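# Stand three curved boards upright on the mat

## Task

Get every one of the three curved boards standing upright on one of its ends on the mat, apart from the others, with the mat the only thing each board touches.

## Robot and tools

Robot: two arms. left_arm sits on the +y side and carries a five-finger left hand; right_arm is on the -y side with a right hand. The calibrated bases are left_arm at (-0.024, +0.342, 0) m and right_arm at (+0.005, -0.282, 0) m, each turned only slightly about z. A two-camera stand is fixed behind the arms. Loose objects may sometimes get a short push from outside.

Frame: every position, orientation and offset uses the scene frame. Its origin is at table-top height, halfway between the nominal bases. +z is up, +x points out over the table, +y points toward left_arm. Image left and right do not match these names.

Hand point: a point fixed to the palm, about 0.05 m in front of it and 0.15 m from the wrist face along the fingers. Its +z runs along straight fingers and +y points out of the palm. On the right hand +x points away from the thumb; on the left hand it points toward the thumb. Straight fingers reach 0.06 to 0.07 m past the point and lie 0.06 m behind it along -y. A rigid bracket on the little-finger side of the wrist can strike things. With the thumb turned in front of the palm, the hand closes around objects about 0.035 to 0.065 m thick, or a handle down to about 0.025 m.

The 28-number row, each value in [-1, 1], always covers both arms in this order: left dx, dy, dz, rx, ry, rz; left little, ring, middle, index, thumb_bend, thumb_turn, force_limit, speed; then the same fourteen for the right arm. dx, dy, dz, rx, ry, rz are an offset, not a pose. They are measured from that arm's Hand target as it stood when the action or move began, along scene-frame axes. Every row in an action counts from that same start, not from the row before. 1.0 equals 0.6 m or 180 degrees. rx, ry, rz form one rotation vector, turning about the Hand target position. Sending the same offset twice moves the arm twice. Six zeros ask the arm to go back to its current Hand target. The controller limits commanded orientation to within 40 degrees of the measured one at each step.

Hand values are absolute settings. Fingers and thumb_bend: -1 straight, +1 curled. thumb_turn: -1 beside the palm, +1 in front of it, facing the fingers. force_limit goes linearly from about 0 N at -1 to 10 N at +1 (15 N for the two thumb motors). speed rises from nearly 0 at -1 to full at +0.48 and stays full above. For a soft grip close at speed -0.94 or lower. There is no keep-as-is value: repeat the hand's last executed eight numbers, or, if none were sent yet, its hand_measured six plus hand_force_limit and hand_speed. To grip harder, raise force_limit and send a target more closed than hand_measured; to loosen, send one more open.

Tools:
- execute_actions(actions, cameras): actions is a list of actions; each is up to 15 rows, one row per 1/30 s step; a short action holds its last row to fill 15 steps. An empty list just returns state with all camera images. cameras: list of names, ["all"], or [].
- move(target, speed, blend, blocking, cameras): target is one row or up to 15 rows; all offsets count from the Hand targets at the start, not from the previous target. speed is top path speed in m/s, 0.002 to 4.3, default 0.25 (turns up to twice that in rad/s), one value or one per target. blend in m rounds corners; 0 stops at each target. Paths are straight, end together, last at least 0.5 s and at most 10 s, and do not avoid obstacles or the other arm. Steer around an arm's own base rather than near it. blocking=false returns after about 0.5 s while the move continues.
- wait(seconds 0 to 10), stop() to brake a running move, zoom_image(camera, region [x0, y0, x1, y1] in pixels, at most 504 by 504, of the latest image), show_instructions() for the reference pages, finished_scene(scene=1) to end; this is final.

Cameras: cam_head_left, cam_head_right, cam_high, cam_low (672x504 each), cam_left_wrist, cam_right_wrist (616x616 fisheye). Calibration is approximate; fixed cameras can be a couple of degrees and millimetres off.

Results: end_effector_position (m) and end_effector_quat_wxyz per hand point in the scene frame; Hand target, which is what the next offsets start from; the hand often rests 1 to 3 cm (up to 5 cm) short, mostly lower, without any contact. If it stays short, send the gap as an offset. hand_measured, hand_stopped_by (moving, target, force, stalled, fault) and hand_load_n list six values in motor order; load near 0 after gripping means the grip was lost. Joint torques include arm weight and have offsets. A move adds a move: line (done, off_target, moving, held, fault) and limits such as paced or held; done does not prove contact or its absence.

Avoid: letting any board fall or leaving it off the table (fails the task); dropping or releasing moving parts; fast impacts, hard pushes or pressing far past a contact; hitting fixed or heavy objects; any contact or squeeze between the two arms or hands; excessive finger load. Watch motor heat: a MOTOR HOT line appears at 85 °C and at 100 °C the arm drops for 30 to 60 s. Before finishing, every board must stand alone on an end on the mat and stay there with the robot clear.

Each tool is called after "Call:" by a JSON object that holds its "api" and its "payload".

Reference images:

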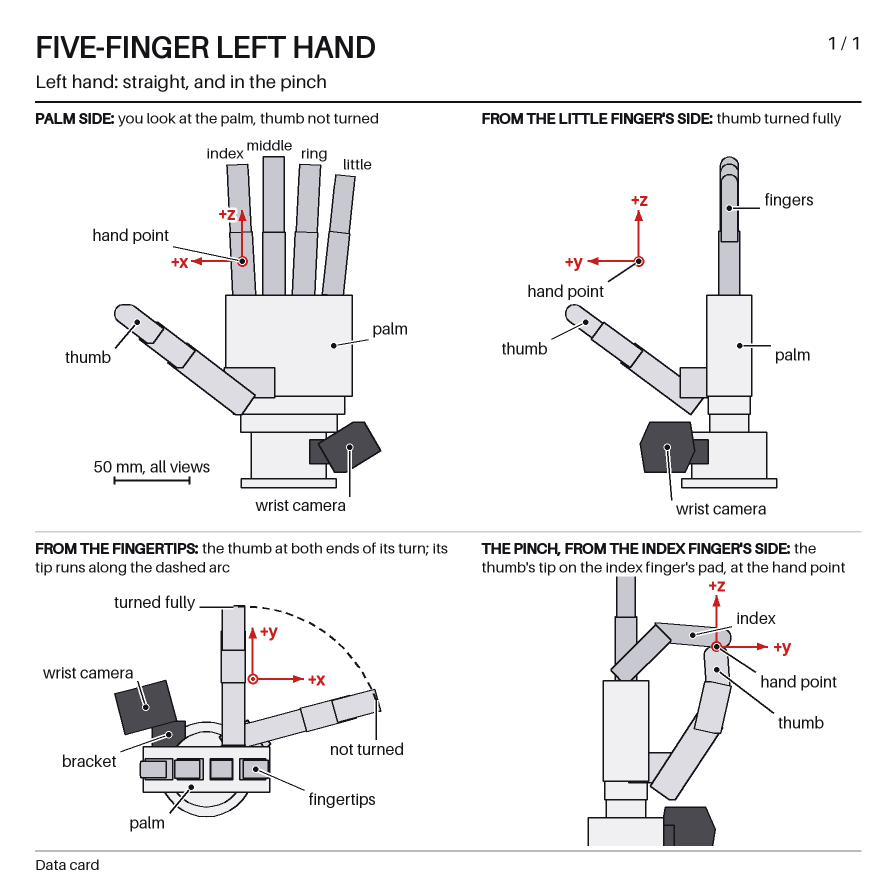

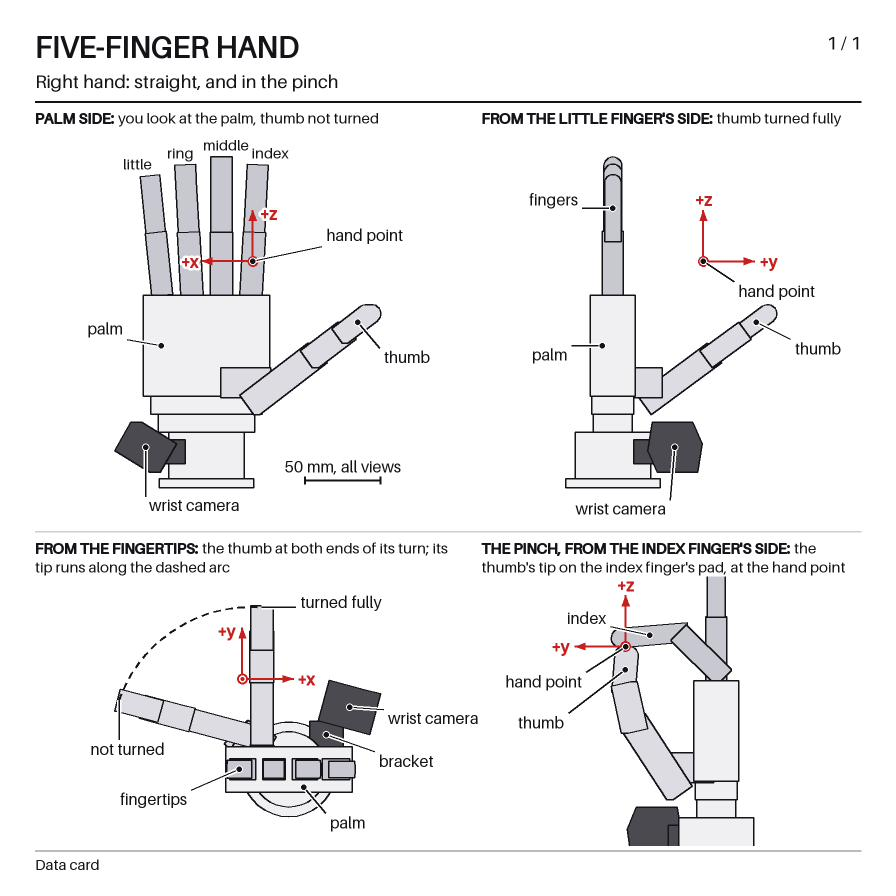

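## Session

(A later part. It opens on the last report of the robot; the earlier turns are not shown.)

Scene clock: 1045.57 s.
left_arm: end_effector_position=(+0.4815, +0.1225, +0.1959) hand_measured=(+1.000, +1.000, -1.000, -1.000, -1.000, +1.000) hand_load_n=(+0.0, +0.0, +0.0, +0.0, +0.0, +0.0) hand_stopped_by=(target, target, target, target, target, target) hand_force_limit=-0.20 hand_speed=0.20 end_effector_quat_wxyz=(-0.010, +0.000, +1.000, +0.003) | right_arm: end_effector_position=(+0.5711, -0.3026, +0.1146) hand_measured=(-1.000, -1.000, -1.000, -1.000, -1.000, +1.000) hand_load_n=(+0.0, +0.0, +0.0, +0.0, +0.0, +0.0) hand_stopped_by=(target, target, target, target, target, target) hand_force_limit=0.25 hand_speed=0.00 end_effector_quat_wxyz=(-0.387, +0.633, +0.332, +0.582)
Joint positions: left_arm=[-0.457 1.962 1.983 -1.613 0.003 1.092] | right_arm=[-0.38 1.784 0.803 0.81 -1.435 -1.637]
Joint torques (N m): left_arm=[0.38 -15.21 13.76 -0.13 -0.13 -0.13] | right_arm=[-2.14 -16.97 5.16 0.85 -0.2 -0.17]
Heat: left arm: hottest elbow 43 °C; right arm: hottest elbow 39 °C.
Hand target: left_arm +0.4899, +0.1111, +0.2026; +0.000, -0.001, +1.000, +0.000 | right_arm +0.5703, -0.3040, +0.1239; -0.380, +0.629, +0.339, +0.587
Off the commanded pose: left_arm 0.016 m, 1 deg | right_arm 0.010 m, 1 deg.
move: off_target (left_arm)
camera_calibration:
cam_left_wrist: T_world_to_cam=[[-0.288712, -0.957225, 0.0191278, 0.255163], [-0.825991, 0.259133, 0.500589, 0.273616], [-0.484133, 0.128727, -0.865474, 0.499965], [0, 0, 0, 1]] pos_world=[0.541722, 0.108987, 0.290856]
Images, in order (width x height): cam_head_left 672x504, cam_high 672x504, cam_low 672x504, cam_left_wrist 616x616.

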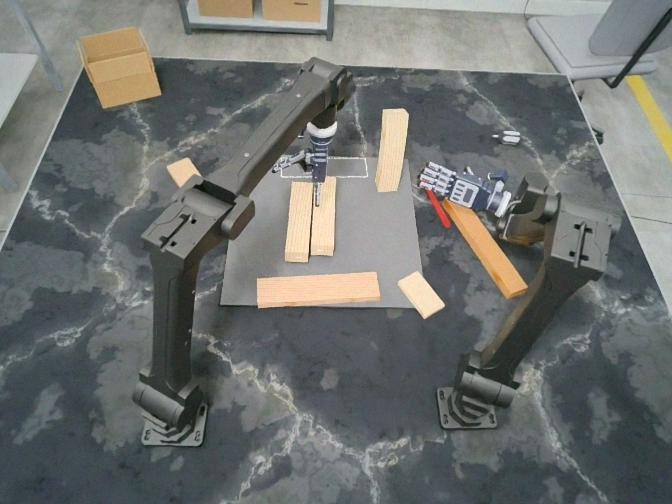

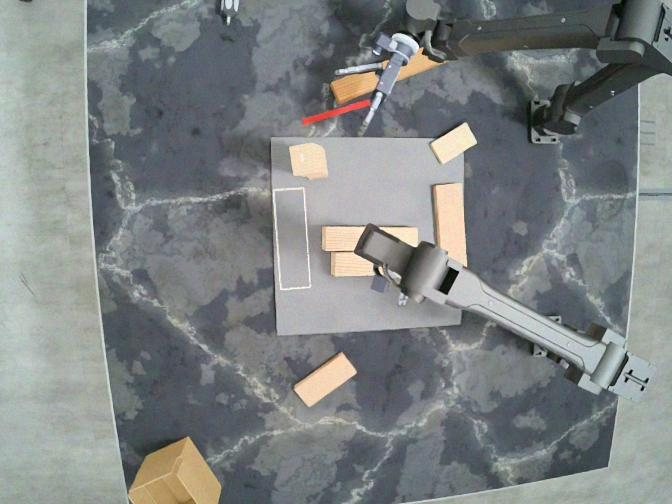

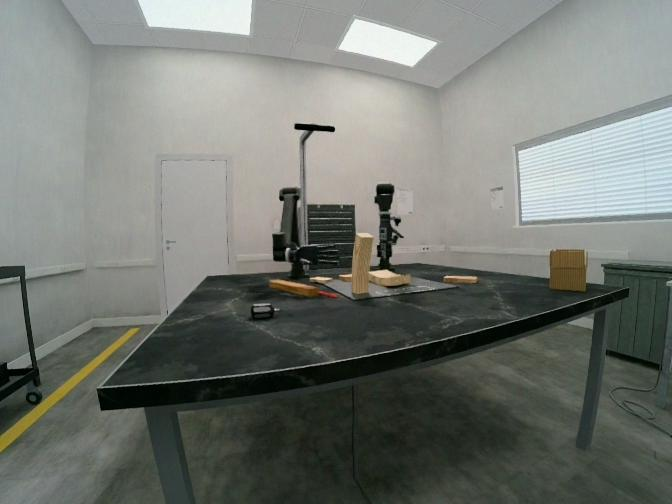

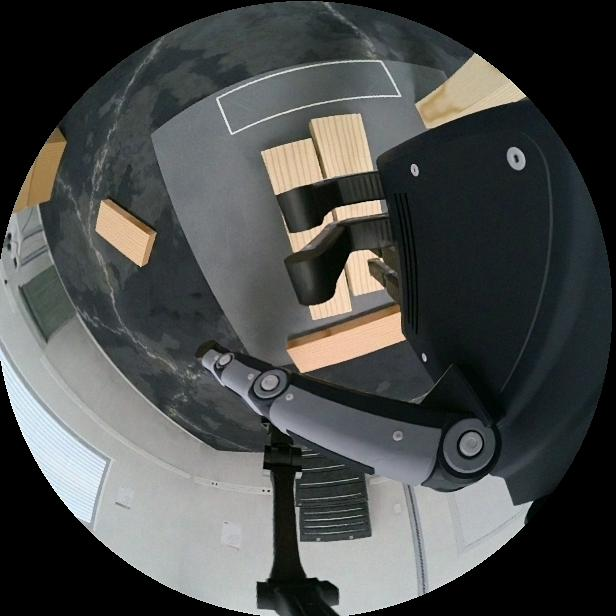

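Call:
{"api": "move", "payload": {"target": [[-0.144, 0.002, 0.0, 0, 0, 0, 1, 1, 1, -1, -1, 1, -0.2, 0.2, 0, 0, 0, 0, 0, 0, -1, -1, -1, -1, -1, 1, 0.25, 0],[-0.144, 0.002, -0.12, 0, 0, 0, 1, 1, 1, -1, -1, 1, -0.2, 0.2, 0, 0, 0, 0, 0, 0, -1, -1, -1, -1, -1, 1, 0.25, 0]], "speed": [0.2, 0.15], "cameras": ["cam_low", "cam_left_wrist", "cam_head_left"]}}

Call:
{"api": "zoom_image", "payload": {"camera": "cam_left_wrist", "region": [200, 100, 440, 340]}}

Call:
{"api": "zoom_image", "payload": {"camera": "cam_head_left", "region": [230, 160, 350, 280]}}

Scene clock: 1092.57 s.
left_arm: end_effector_position=(+0.4046, +0.1146, +0.1418) hand_measured=(+1.000, +1.000, +1.000, -1.000, -1.000, +1.000) hand_load_n=(+0.0, +0.5, +0.0, +0.0, +0.0, +0.0) hand_stopped_by=(target, target, target, target, target, target) hand_force_limit=-0.20 hand_speed=0.20 end_effector_quat_wxyz=(+0.005, +0.003, +1.000, -0.005) | right_arm: end_effector_position=(+0.5711, -0.3026, +0.1146) hand_measured=(-1.000, -1.000, -1.000, -1.000, -1.000, +1.000) hand_load_n=(+0.0, +0.0, +0.0, +0.0, +0.0, +0.5) hand_stopped_by=(target, target, target, target, target, target) hand_force_limit=0.25 hand_speed=0.00 end_effector_quat_wxyz=(-0.387, +0.633, +0.332, +0.582)
Joint positions: left_arm=[-0.536 1.774 1.571 -1.355 0.003 1.019] | right_arm=[-0.38 1.784 0.803 0.81 -1.435 -1.637]
Joint torques (N m): left_arm=[0.73 -12.75 8.64 0.83 -0.14 -0.14] | right_arm=[-2.2 -16.97 5.16 0.84 -0.2 -0.18]
Motor temperatures (°C): left_arm=[28 30 48 28 27 29] | right_arm=[27 38 39 28 28 28]
Heat: left arm: hottest elbow 48 °C; right arm: hottest elbow 39 °C.
Hand target: left_arm +0.4036, +0.1123, +0.1306; +0.000, -0.001, +1.000, +0.000 | right_arm +0.5703, -0.3040, +0.1239; -0.380, +0.629, +0.339, +0.587
Off the commanded pose: left_arm 0.011 m, 1 deg | right_arm 0.009 m, 1 deg.
move: off_target (left_arm)
camera_calibration:
cam_left_wrist: T_world_to_cam=[[-0.294443, -0.955312, 0.0261337, 0.227519], [-0.838549, 0.271379, 0.472428, 0.246926], [-0.458408, 0.117189, -0.880982, 0.410053], [0, 0, 0, 1]] pos_world=[0.462023, 0.102288, 0.238648]
Images, in order (width x height): cam_head_left 672x504, cam_low 672x504, cam_left_wrist 616x616.

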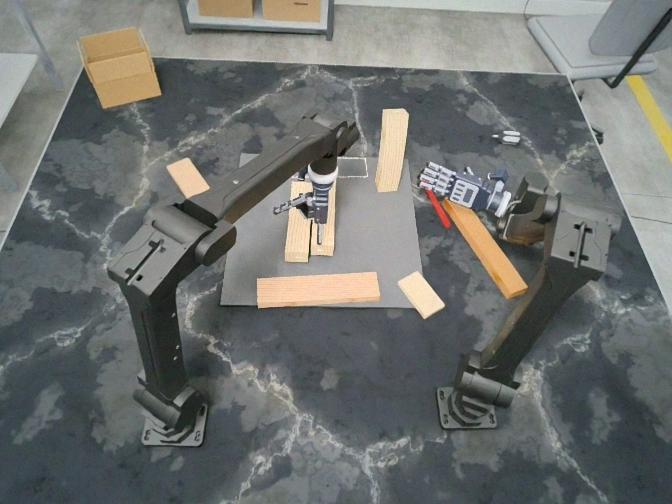

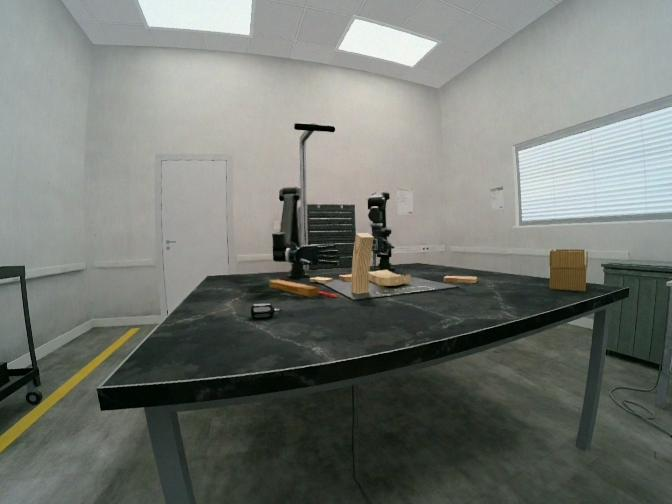

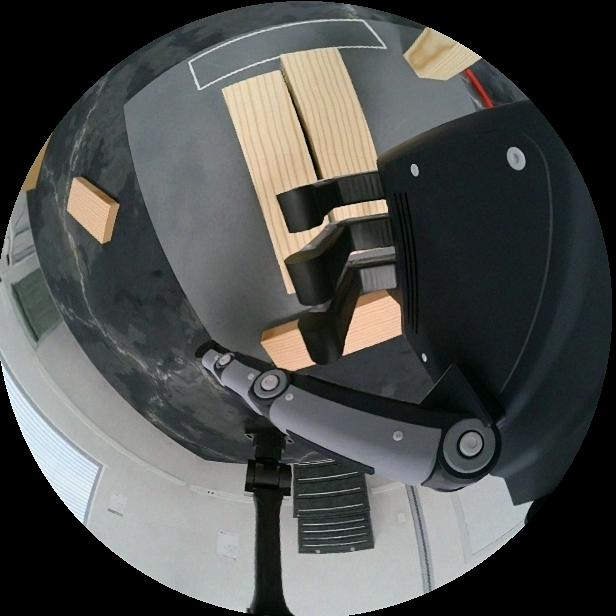

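Scaled by 2.100 from the camera's 616x616 image, which has a finer 880x880 frame.

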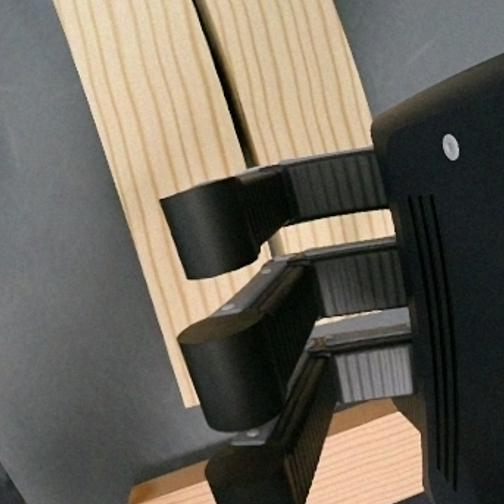

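Scaled by 4.200 from the camera's 672x504 image, which has a finer 960x720 frame.

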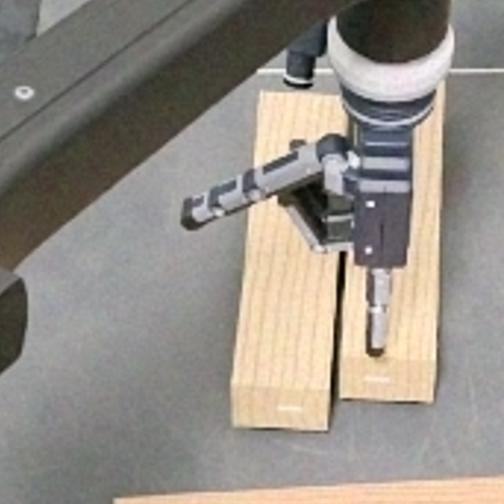

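Call:
{"api": "move", "payload": {"target": [[-0.021, 0.018, 0.0, 0, 0, 0, 1, 1, 1, -1, -1, 1, -0.2, 0.2, 0, 0, 0, 0, 0, 0, -1, -1, -1, -1, -1, 1, 0.25, 0],[-0.021, 0.018, -0.06, 0, 0, 0, 1, 1, 1, -1, -1, 1, -0.2, 0.2, 0, 0, 0, 0, 0, 0, -1, -1, -1, -1, -1, 1, 0.25, 0]], "speed": [0.1, 0.1], "cameras": ["cam_left_wrist", "cam_head_left", "cam_head_right"]}}

Call:
{"api": "zoom_image", "payload": {"camera": "cam_head_left", "region": [260, 200, 350, 290]}}

Call:
{"api": "zoom_image", "payload": {"camera": "cam_head_right", "region": [270, 200, 360, 290]}}

Scene clock: 1112.97 s.
left_arm: end_effector_position=(+0.3919, +0.1225, +0.1066) hand_measured=(+1.000, +1.000, +1.000, -1.000, -1.000, +1.000) hand_load_n=(+0.0, +0.0, +0.0, +0.0, +0.0, +0.0) hand_stopped_by=(target, target, target, target, target, target) hand_force_limit=-0.20 hand_speed=0.20 end_effector_quat_wxyz=(+0.006, +0.003, +1.000, -0.005) | right_arm: end_effector_position=(+0.5711, -0.3026, +0.1146) hand_measured=(-1.000, -1.000, -1.000, -1.000, -1.000, +1.000) hand_load_n=(+0.0, +0.0, +0.0, +0.0, +0.0, +0.5) hand_stopped_by=(target, target, target, target, target, target) hand_force_limit=0.25 hand_speed=0.00 end_effector_quat_wxyz=(-0.387, +0.633, +0.332, +0.582)
Joint positions: left_arm=[-0.536 1.757 1.453 -1.251 0.003 1.019] | right_arm=[-0.38 1.784 0.803 0.81 -1.435 -1.637]
Joint torques (N m): left_arm=[1.2 -12.22 8.28 0.8 -0.14 -0.09] | right_arm=[-2.14 -16.97 5.15 0.87 -0.2 -0.18]
Heat: left arm: hottest elbow 45 °C; right arm: hottest elbow 39 °C.
Hand target: left_arm +0.3910, +0.1231, +0.0947; +0.000, -0.001, +1.000, +0.000 | right_arm +0.5703, -0.3040, +0.1239; -0.380, +0.629, +0.339, +0.587
Off the commanded pose: left_arm 0.012 m, 1 deg | right_arm 0.009 m, 1 deg.
move: off_target (left_arm)
camera_calibration:
cam_left_wrist: T_world_to_cam=[[-0.294558, -0.955255, 0.0269094, 0.232232], [-0.839767, 0.272181, 0.469798, 0.251356], [-0.456101, 0.115785, -0.882364, 0.371709], [0, 0, 0, 1]] pos_world=[0.449023, 0.110388, 0.203647]
Images, in order (width x height): cam_head_left 672x504, cam_head_right 672x504, cam_left_wrist 616x616.

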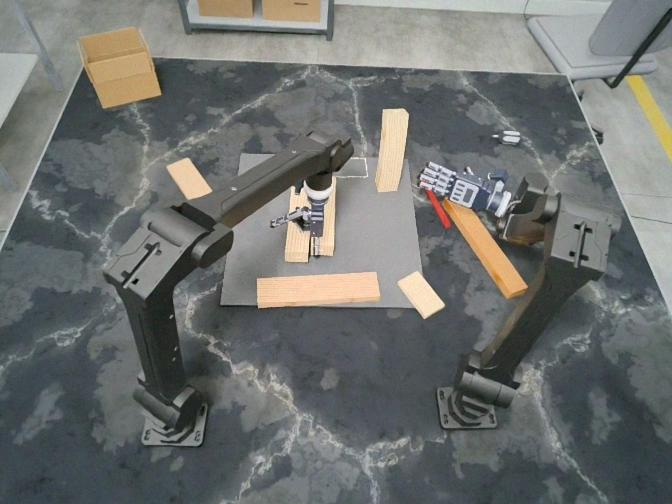

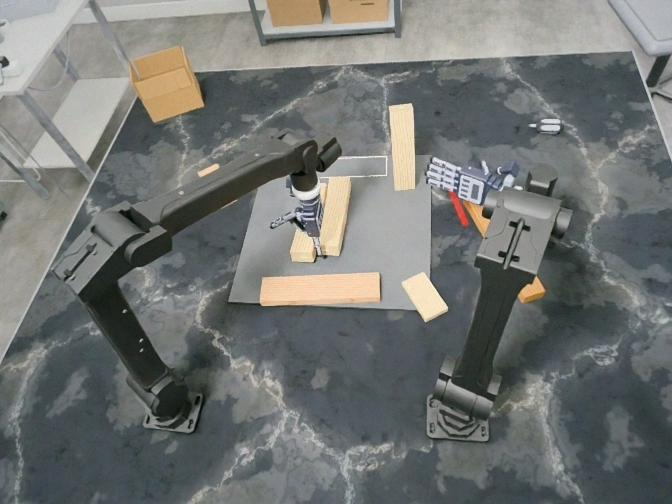

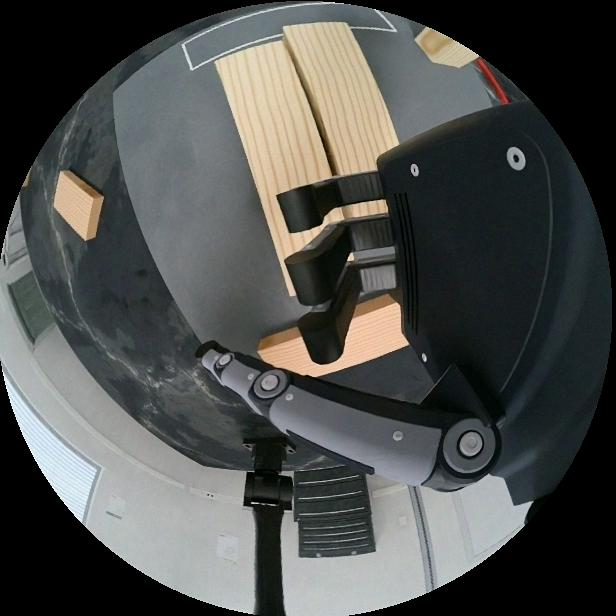

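Scaled by 5.600 from the camera's 672x504 image, which has a finer 960x720 frame.

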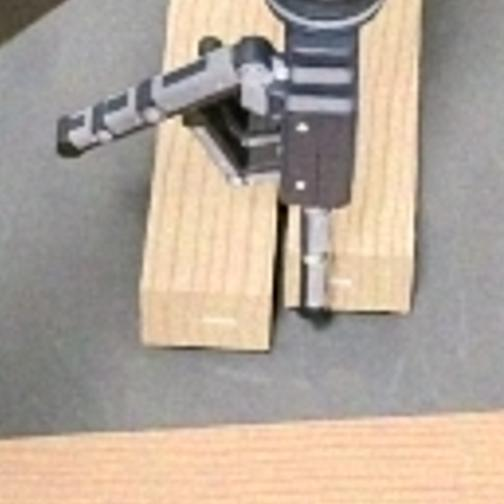

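Scaled by 5.600 from the camera's 672x504 image, which has a finer 960x720 frame.

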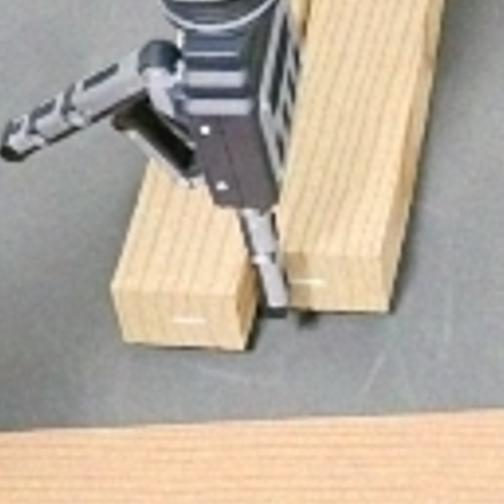

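Call:
{"api": "move", "payload": {"target": [[0.017, 0.0, 0.0, 0, 0, 0, 1, 1, 1, -1, -1, 1, -0.2, 0.2, 0, 0, 0, 0, 0, 0, -1, -1, -1, -1, -1, 1, 0.25, 0],[0.017, 0.0, -0.032, 0, 0, 0, 1, 1, 1, -1, -1, 1, -0.2, 0.2, 0, 0, 0, 0, 0, 0, -1, -1, -1, -1, -1, 1, 0.25, 0],[0.033, 0.13, -0.032, 0, 0, 0, 1, 1, 1, -1, -1, 1, -0.2, 0.2, 0, 0, 0, 0, 0, 0, -1, -1, -1, -1, -1, 1, 0.25, 0]], "speed": [0.1, 0.1, 0.07], "cameras": ["cam_left_wrist", "cam_head_left", "cam_high"]}}

Call:
{"api": "zoom_image", "payload": {"camera": "cam_head_left", "region": [230, 160, 350, 280]}}

Scene clock: 1131.63 s.
left_arm: end_effector_position=(+0.4072, +0.1936, +0.0756) hand_measured=(+1.000, +1.000, +1.000, -1.000, -1.000, +1.000) hand_load_n=(+0.0, +0.0, +0.0, +0.0, +0.0, +0.0) hand_stopped_by=(target, target, target, target, target, target) hand_force_limit=-0.20 hand_speed=0.20 end_effector_quat_wxyz=(-0.007, -0.001, +1.000, +0.000) | right_arm: end_effector_position=(+0.5711, -0.3026, +0.1146) hand_measured=(-1.000, -1.000, -1.000, -1.000, -1.000, +1.000) hand_load_n=(+0.0, +0.0, +0.0, +0.0, +0.0, +0.0) hand_stopped_by=(target, target, target, target, target, target) hand_force_limit=0.25 hand_speed=0.00 end_effector_quat_wxyz=(-0.387, +0.633, +0.332, +0.582)
Joint positions: left_arm=[-0.399 1.756 1.361 -1.189 0.006 1.149] | right_arm=[-0.38 1.784 0.803 0.81 -1.435 -1.637]
Joint torques (N m): left_arm=[2.26 -13.74 7.94 0.8 -0.27 0.12] | right_arm=[-2.2 -16.97 5.14 0.87 -0.2 -0.17]
Motor temperatures (°C): left_arm=[28 31 43 28 27 29] | right_arm=[27 38 39 28 28 28]
Heat: left arm: hottest elbow 43 °C; right arm: hottest elbow 39 °C.
Hand target: left_arm +0.4107, +0.2011, +0.0755; +0.000, -0.001, +1.000, +0.000 | right_arm +0.5703, -0.3040, +0.1239; -0.380, +0.629, +0.339, +0.587
Off the commanded pose: left_arm 0.008 m, 1 deg | right_arm 0.009 m, 1 deg.
move: done
camera_calibration:
cam_left_wrist: T_world_to_cam=[[-0.286907, -0.957648, 0.0243919, 0.303048], [-0.829142, 0.261, 0.494371, 0.255501], [-0.4798, 0.121614, -0.868909, 0.350621], [0, 0, 0, 1]] pos_world=[0.467021, 0.180887, 0.170953]
Images, in order (width x height): cam_head_left 672x504, cam_high 672x504, cam_left_wrist 616x616.

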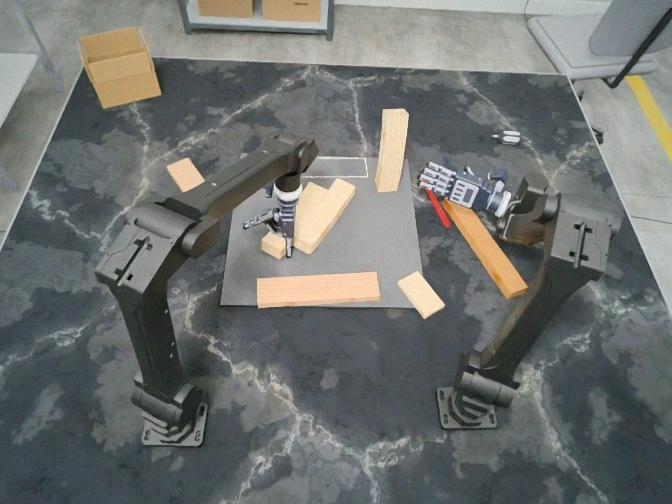

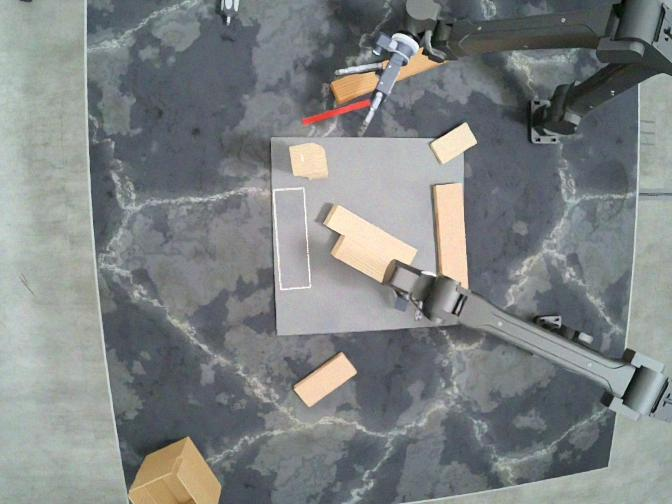

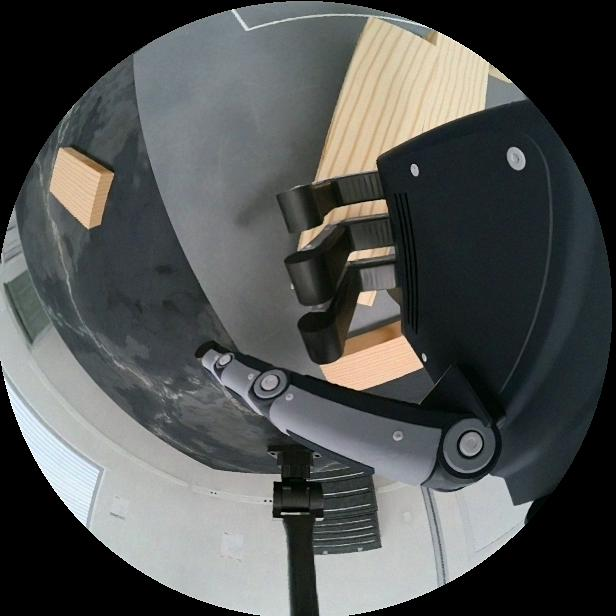

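Scaled by 4.200 from the camera's 672x504 image, which has a finer 960x720 frame.

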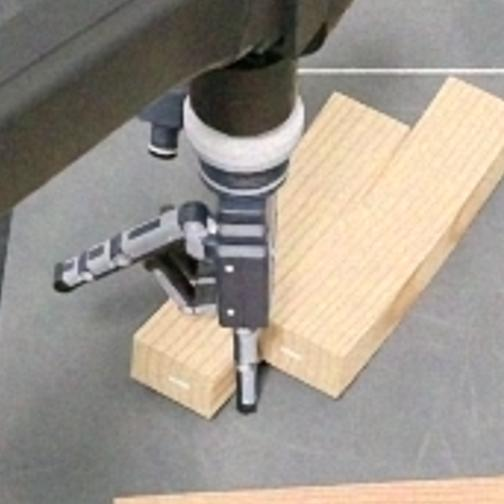

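Call:
{"api": "move", "payload": {"target": [[0, -0.01, 0.17, 0, 0, 0, 1, 1, 1, -1, -1, 1, -0.2, 0.2, 0, 0, 0, 0, 0, 0, -1, -1, -1, -1, -1, 1, 0.25, 0],[0.029, -0.072, 0.13, -0.2984, 0.0799, -0.1536, 1, 1, 1, -1, -1, 1, -0.2, 0.2, 0, 0, 0, 0, 0, 0, -1, -1, -1, -1, -1, 1, 0.25, 0]], "speed": [0.15, 0.2], "blend": [0.02, 0], "cameras": ["cam_left_wrist", "cam_head_left", "cam_high"]}}

Call:
{"api": "zoom_image", "payload": {"camera": "cam_left_wrist", "region": [150, 100, 450, 400]}}

Scene clock: 1185.57 s.
left_arm: end_effector_position=(+0.4159, +0.1555, +0.1498) hand_measured=(+1.000, +1.000, +1.000, -1.000, -1.000, +1.000) hand_load_n=(+0.0, +0.0, +0.0, +0.0, +0.0, +0.5) hand_stopped_by=(target, target, target, target, target, target) hand_force_limit=-0.20 hand_speed=0.20 end_effector_quat_wxyz=(-0.093, +0.215, +0.870, -0.434) | right_arm: end_effector_position=(+0.5711, -0.3026, +0.1146) hand_measured=(-1.000, -1.000, -1.000, -1.000, -1.000, +1.000) hand_load_n=(+0.0, +0.0, +0.0, +0.0, +0.0, +0.0) hand_stopped_by=(target, target, target, target, target, target) hand_force_limit=0.25 hand_speed=0.00 end_effector_quat_wxyz=(-0.387, +0.633, +0.332, +0.582)
Joint positions: left_arm=[-0.156 1.82 1.569 -1.663 0.872 2.038] | right_arm=[-0.38 1.784 0.803 0.81 -1.435 -1.637]
Joint torques (N m): left_arm=[1.96 -12.75 11.52 -0.77 0.71 0.12] | right_arm=[-2.2 -16.91 5.15 0.85 -0.2 -0.17]
Heat: left arm: hottest elbow 41 °C; right arm: hottest shoulder 38 °C.
Hand target: left_arm +0.4281, +0.1578, +0.1533; -0.120, +0.229, +0.857, -0.446 | right_arm +0.5703, -0.3040, +0.1239; -0.380, +0.629, +0.339, +0.587
Off the commanded pose: left_arm 0.013 m, 4 deg | right_arm 0.009 m, 1 deg.
joint sent to its limit (left arm) — joint 4 (wrist pitch), lower limit. The joint targets are off in orientation, not in position.
move: off_target (left_arm)
camera_calibration:
cam_left_wrist: T_world_to_cam=[[-0.530574, -0.362463, 0.766232, 0.164798], [-0.498575, 0.864502, 0.0637135, 0.0691008], [-0.685503, -0.34822, -0.639397, 0.54817], [0, 0, 0, 1]] pos_world=[0.497661, 0.190879, 0.219822]
Images, in order (width x height): cam_head_left 672x504, cam_high 672x504, cam_left_wrist 616x616.

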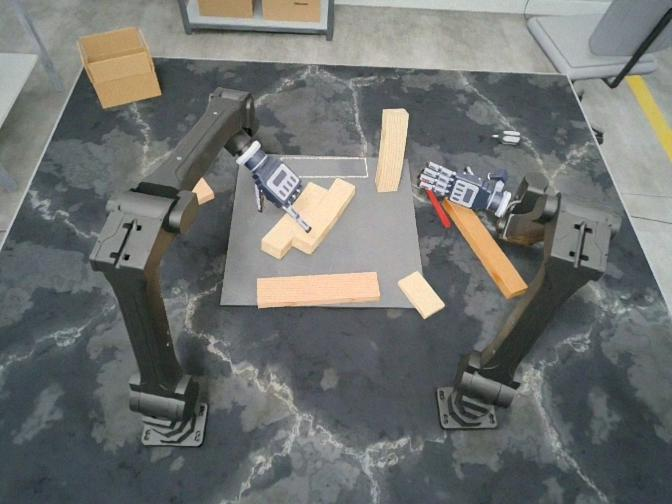

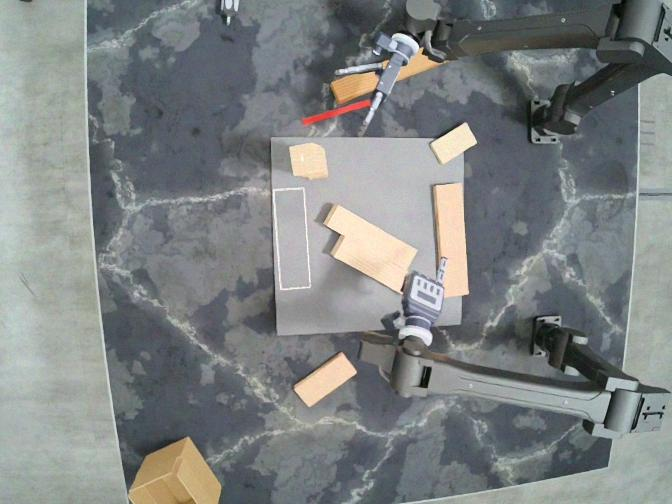

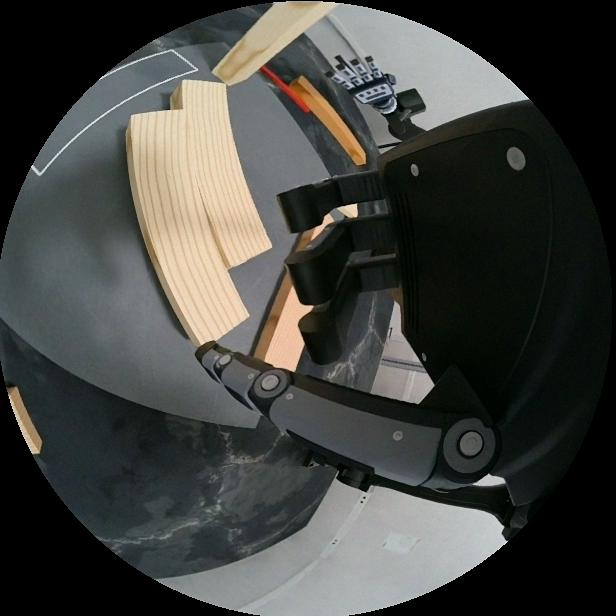

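Scaled by 1.680 from the camera's 616x616 image, which has a finer 880x880 frame.

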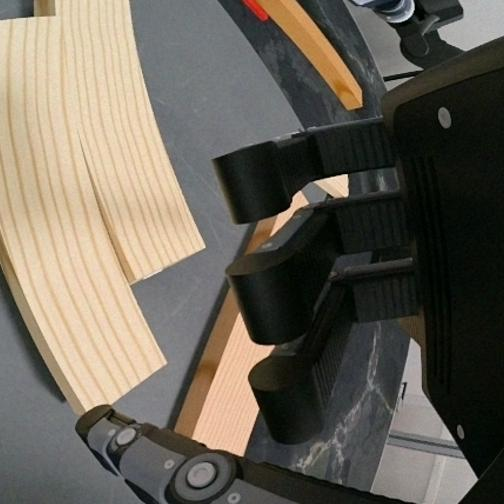

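Call:
{"api": "move", "payload": {"target": [0.004, 0.006, -0.17, 0, 0, 0, 1, 1, 1, -1, -1, 1, -0.2, 0.2, 0, 0, 0, 0, 0, 0, -1, -1, -1, -1, -1, 1, 0.25, 0], "speed": 0.12, "cameras": ["cam_left_wrist", "cam_head_left"]}}

Call:
{"api": "zoom_image", "payload": {"camera": "cam_left_wrist", "region": [100, 100, 400, 400]}}

Call:
{"api": "zoom_image", "payload": {"camera": "cam_head_left", "region": [230, 160, 350, 280]}}

Scene clock: 1206.83 s.
left_arm: end_effector_position=(+0.4280, +0.1546, +0.0617) hand_measured=(+1.000, +1.000, +1.000, -1.000, -1.000, +1.000) hand_load_n=(+0.0, +0.0, +0.0, +0.0, +0.0, +0.0) hand_stopped_by=(target, target, target, target, target, target) hand_force_limit=-0.20 hand_speed=0.20 end_effector_quat_wxyz=(-0.116, +0.221, +0.863, -0.439) | right_arm: end_effector_position=(+0.5711, -0.3026, +0.1146) hand_measured=(-1.000, -1.000, -1.000, -1.000, -1.000, +1.000) hand_load_n=(+0.0, +0.0, +0.0, +0.0, +0.0, +0.0) hand_stopped_by=(target, target, target, target, target, target) hand_force_limit=0.25 hand_speed=0.00 end_effector_quat_wxyz=(-0.387, +0.633, +0.332, +0.582)
Joint positions: left_arm=[-0.154 1.971 1.536 -1.559 0.87 2.096] | right_arm=[-0.38 1.784 0.803 0.81 -1.435 -1.637]
Joint torques (N m): left_arm=[2.2 -14.1 7.5 0.13 0.41 0.1] | right_arm=[-2.2 -16.91 5.14 0.84 -0.2 -0.17]
Heat: left arm: hottest elbow 41 °C; right arm: hottest shoulder 38 °C.
Hand target: left_arm +0.4306, +0.1614, +0.0514; -0.120, +0.229, +0.857, -0.446 | right_arm +0.5703, -0.3040, +0.1239; -0.380, +0.629, +0.339, +0.587
Off the commanded pose: left_arm 0.013 m, 2 deg | right_arm 0.009 m, 1 deg.
joint sent to its limit (left arm) — joint 6 (wrist roll), upper limit. The joint targets still meet the commanded pose.
move: off_target (left_arm)
camera_calibration:
cam_left_wrist: T_world_to_cam=[[-0.512209, -0.341149, 0.7882, 0.226013], [-0.467575, 0.880569, 0.077276, 0.0649586], [-0.720427, -0.328962, -0.610548, 0.510004], [0, 0, 0, 1]] pos_world=[0.51356, 0.187675, 0.128218]
Images, in order (width x height): cam_head_left 672x504, cam_left_wrist 616x616.

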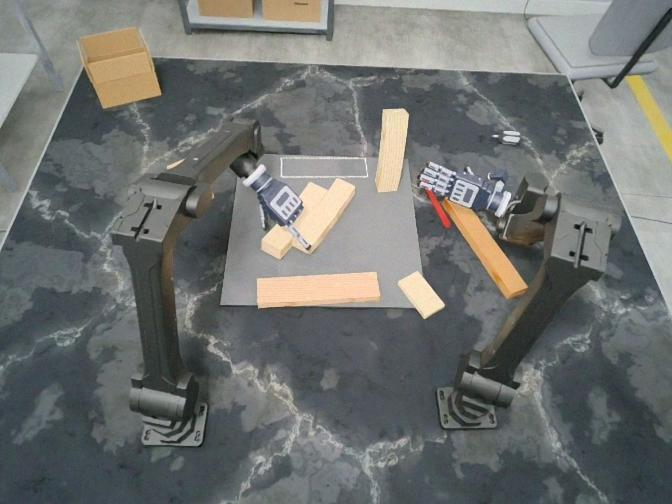

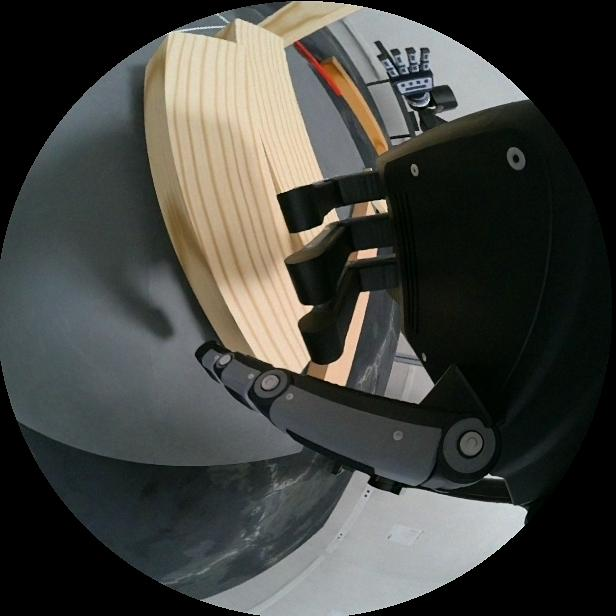

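Scaled by 1.680 from the camera's 616x616 image, which has a finer 880x880 frame.

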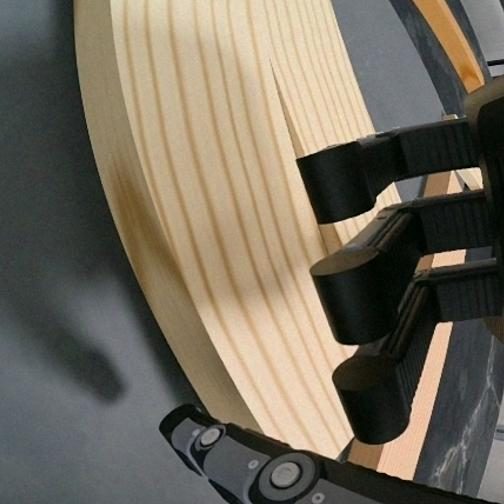

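Scaled by 4.200 from the camera's 672x504 image, which has a finer 960x720 frame.

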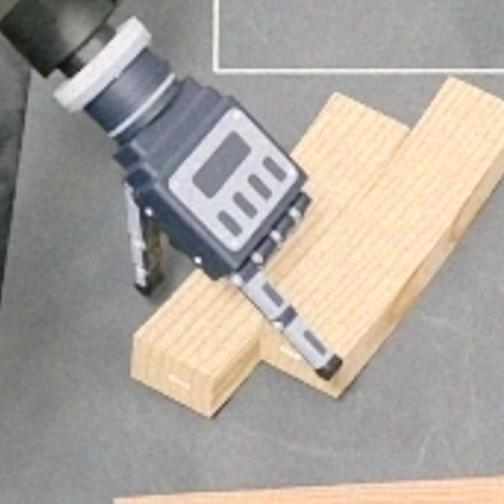

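Call:
{"api": "wait", "payload": {"seconds": 0, "cameras": ["cam_head_left", "cam_head_right", "cam_high"]}}

Call:
{"api": "zoom_image", "payload": {"camera": "cam_head_right", "region": [240, 160, 360, 280]}}

Call:
{"api": "zoom_image", "payload": {"camera": "cam_high", "region": [320, 190, 470, 340]}}

Scene clock: 1233.83 s.
left_arm: end_effector_position=(+0.4280, +0.1546, +0.0617) hand_measured=(+1.000, +1.000, +1.000, -1.000, -1.000, +1.000) hand_load_n=(+0.0, +0.0, +0.0, +0.0, +0.0, +0.0) hand_stopped_by=(target, target, target, target, target, target) hand_force_limit=-0.20 hand_speed=0.20 end_effector_quat_wxyz=(-0.116, +0.221, +0.863, -0.439) | right_arm: end_effector_position=(+0.5711, -0.3026, +0.1146) hand_measured=(-1.000, -1.000, -1.000, -1.000, -1.000, +1.000) hand_load_n=(+0.0, +0.0, +0.0, +0.0, +0.0, +0.0) hand_stopped_by=(target, target, target, target, target, target) hand_force_limit=0.25 hand_speed=0.00 end_effector_quat_wxyz=(-0.387, +0.633, +0.332, +0.582)
Joint positions: left_arm=[-0.154 1.971 1.536 -1.559 0.87 2.096] | right_arm=[-0.38 1.784 0.803 0.81 -1.435 -1.637]
Joint torques (N m): left_arm=[2.14 -14.21 7.51 0.09 0.43 0.11] | right_arm=[-2.14 -16.91 5.15 0.83 -0.2 -0.17]
Heat: left arm: hottest elbow 41 °C; right arm: hottest shoulder 38 °C.
Hand target: left_arm +0.4306, +0.1614, +0.0514; -0.120, +0.229, +0.857, -0.446 | right_arm +0.5703, -0.3040, +0.1239; -0.380, +0.629, +0.339, +0.587
Off the commanded pose: left_arm 0.013 m, 2 deg | right_arm 0.009 m, 1 deg.
Images, in order (width x height): cam_head_left 672x504, cam_head_right 672x504, cam_high 672x504.

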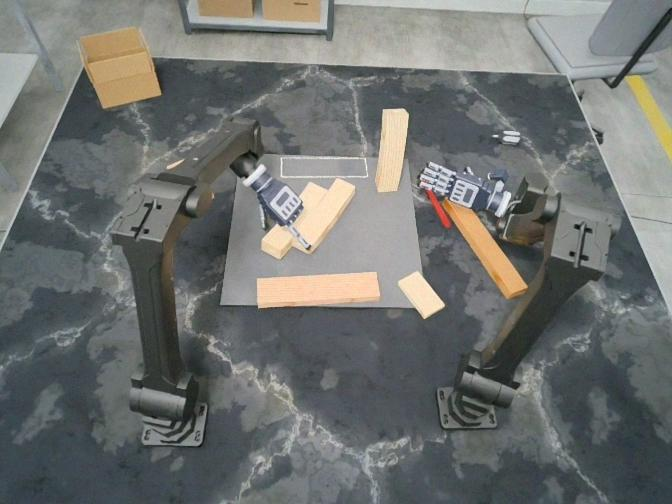

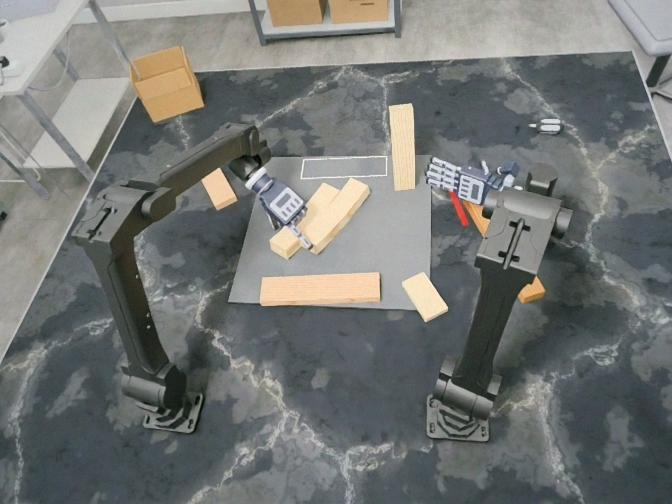

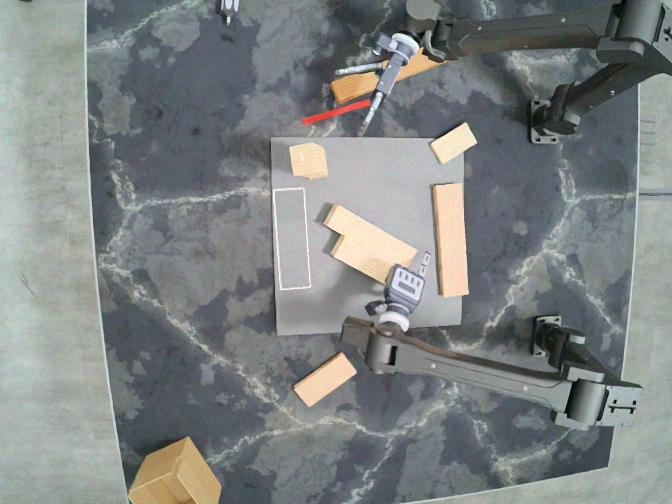

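Scaled by 4.200 from the camera's 672x504 image, which has a finer 960x720 frame.

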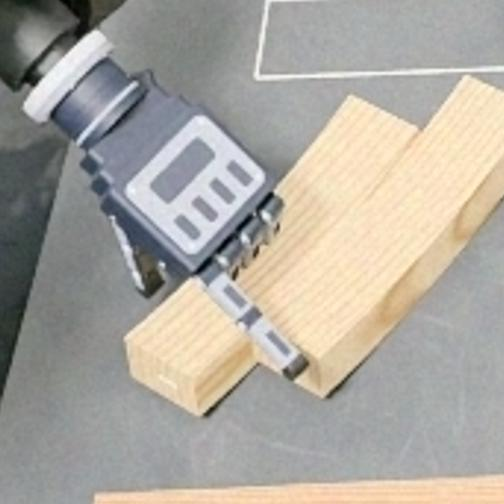

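Scaled by 3.360 from the camera's 672x504 image, which has a finer 960x720 frame.

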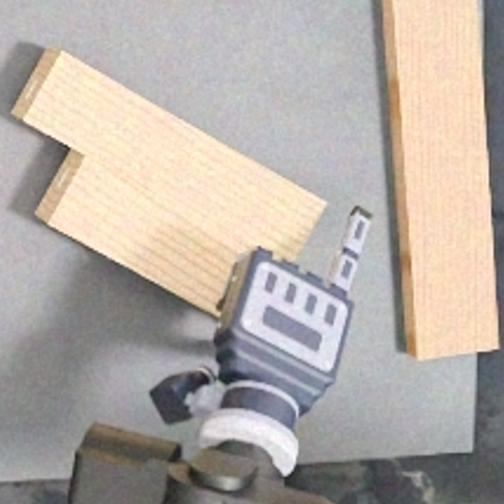

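Call:
{"api": "move", "payload": {"target": [[-0.005, -0.008, -0.025, 0, 0, 0, 1, 1, 1, -1, -1, 1, -0.2, 0.2, 0, 0, 0, 0, 0, 0, -1, -1, -1, -1, -1, 1, 0.25, 0],[-0.005, -0.008, -0.025, 0, 0, 0, 1, 1, 1, 0.1, -0.75, 1, 0.2, -0.8, 0, 0, 0, 0, 0, 0, -1, -1, -1, -1, -1, 1, 0.25, 0]], "speed": 0.12, "cameras": ["cam_left_wrist", "cam_head_left"]}}

Call:
{"api": "zoom_image", "payload": {"camera": "cam_head_left", "region": [230, 160, 350, 280]}}

Scene clock: 1253.47 s.
left_arm: end_effector_position=(+0.4283, +0.1544, +0.0489) hand_measured=(+1.000, +1.000, +1.000, -0.134, -0.752, +1.000) hand_load_n=(+0.5, +0.0, +0.0, +9.0, +7.5, -1.5) hand_stopped_by=(target, target, target, force, target, target) hand_force_limit=0.20 hand_speed=-0.80 end_effector_quat_wxyz=(-0.113, +0.223, +0.863, -0.439) | right_arm: end_effector_position=(+0.5711, -0.3026, +0.1146) hand_measured=(-1.000, -1.000, -1.000, -1.000, -1.000, +1.000) hand_load_n=(+0.0, +0.0, +0.0, +0.0, +0.0, +0.5) hand_stopped_by=(target, target, target, target, target, target) hand_force_limit=0.25 hand_speed=0.00 end_effector_quat_wxyz=(-0.387, +0.633, +0.332, +0.582)
Joint positions: left_arm=[-0.154 1.981 1.517 -1.523 0.871 2.096] | right_arm=[-0.38 1.784 0.803 0.81 -1.435 -1.637]
Joint torques (N m): left_arm=[1.67 -13.68 7.21 0.1 0.6 0.11] | right_arm=[-2.2 -16.97 5.14 0.85 -0.2 -0.18]
Heat: left arm: hottest elbow 40 °C; right arm: hottest shoulder 38 °C.
Hand target: left_arm +0.4276, +0.1566, +0.0364; -0.120, +0.229, +0.857, -0.446 | right_arm +0.5703, -0.3040, +0.1239; -0.380, +0.629, +0.339, +0.587
Off the commanded pose: left_arm 0.013 m, 2 deg | right_arm 0.009 m, 1 deg.
joint sent to its limit (left arm) — joint 6 (wrist roll), upper limit. The joint targets still meet the commanded pose.
move: off_target (left_arm); target 2's new numbers were sent with left_arm's hand 0.013 m and 2 deg from that target
camera_calibration:
cam_left_wrist: T_world_to_cam=[[-0.518063, -0.339232, 0.785196, 0.238436], [-0.468368, 0.88064, 0.071444, 0.0669208], [-0.715711, -0.330748, -0.615112, 0.500751], [0, 0, 0, 1]] pos_world=[0.513262, 0.187575, 0.116018]
Images, in order (width x height): cam_head_left 672x504, cam_left_wrist 616x616.

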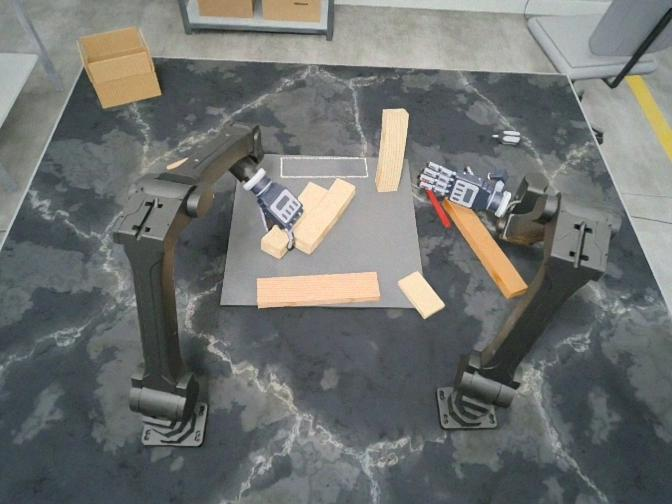

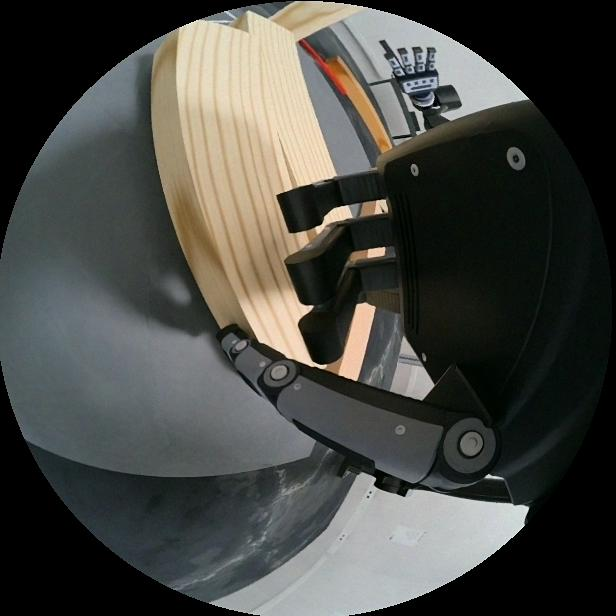

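Scaled by 4.200 from the camera's 672x504 image, which has a finer 960x720 frame.

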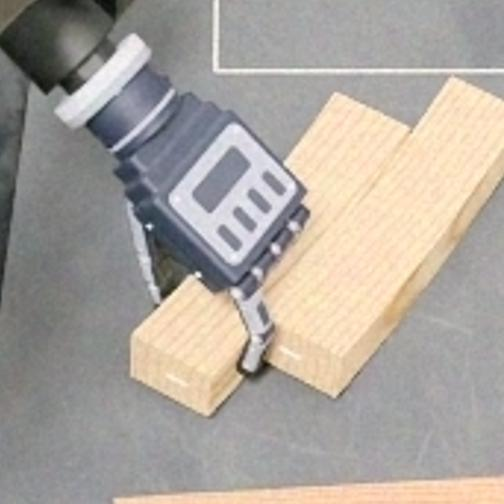

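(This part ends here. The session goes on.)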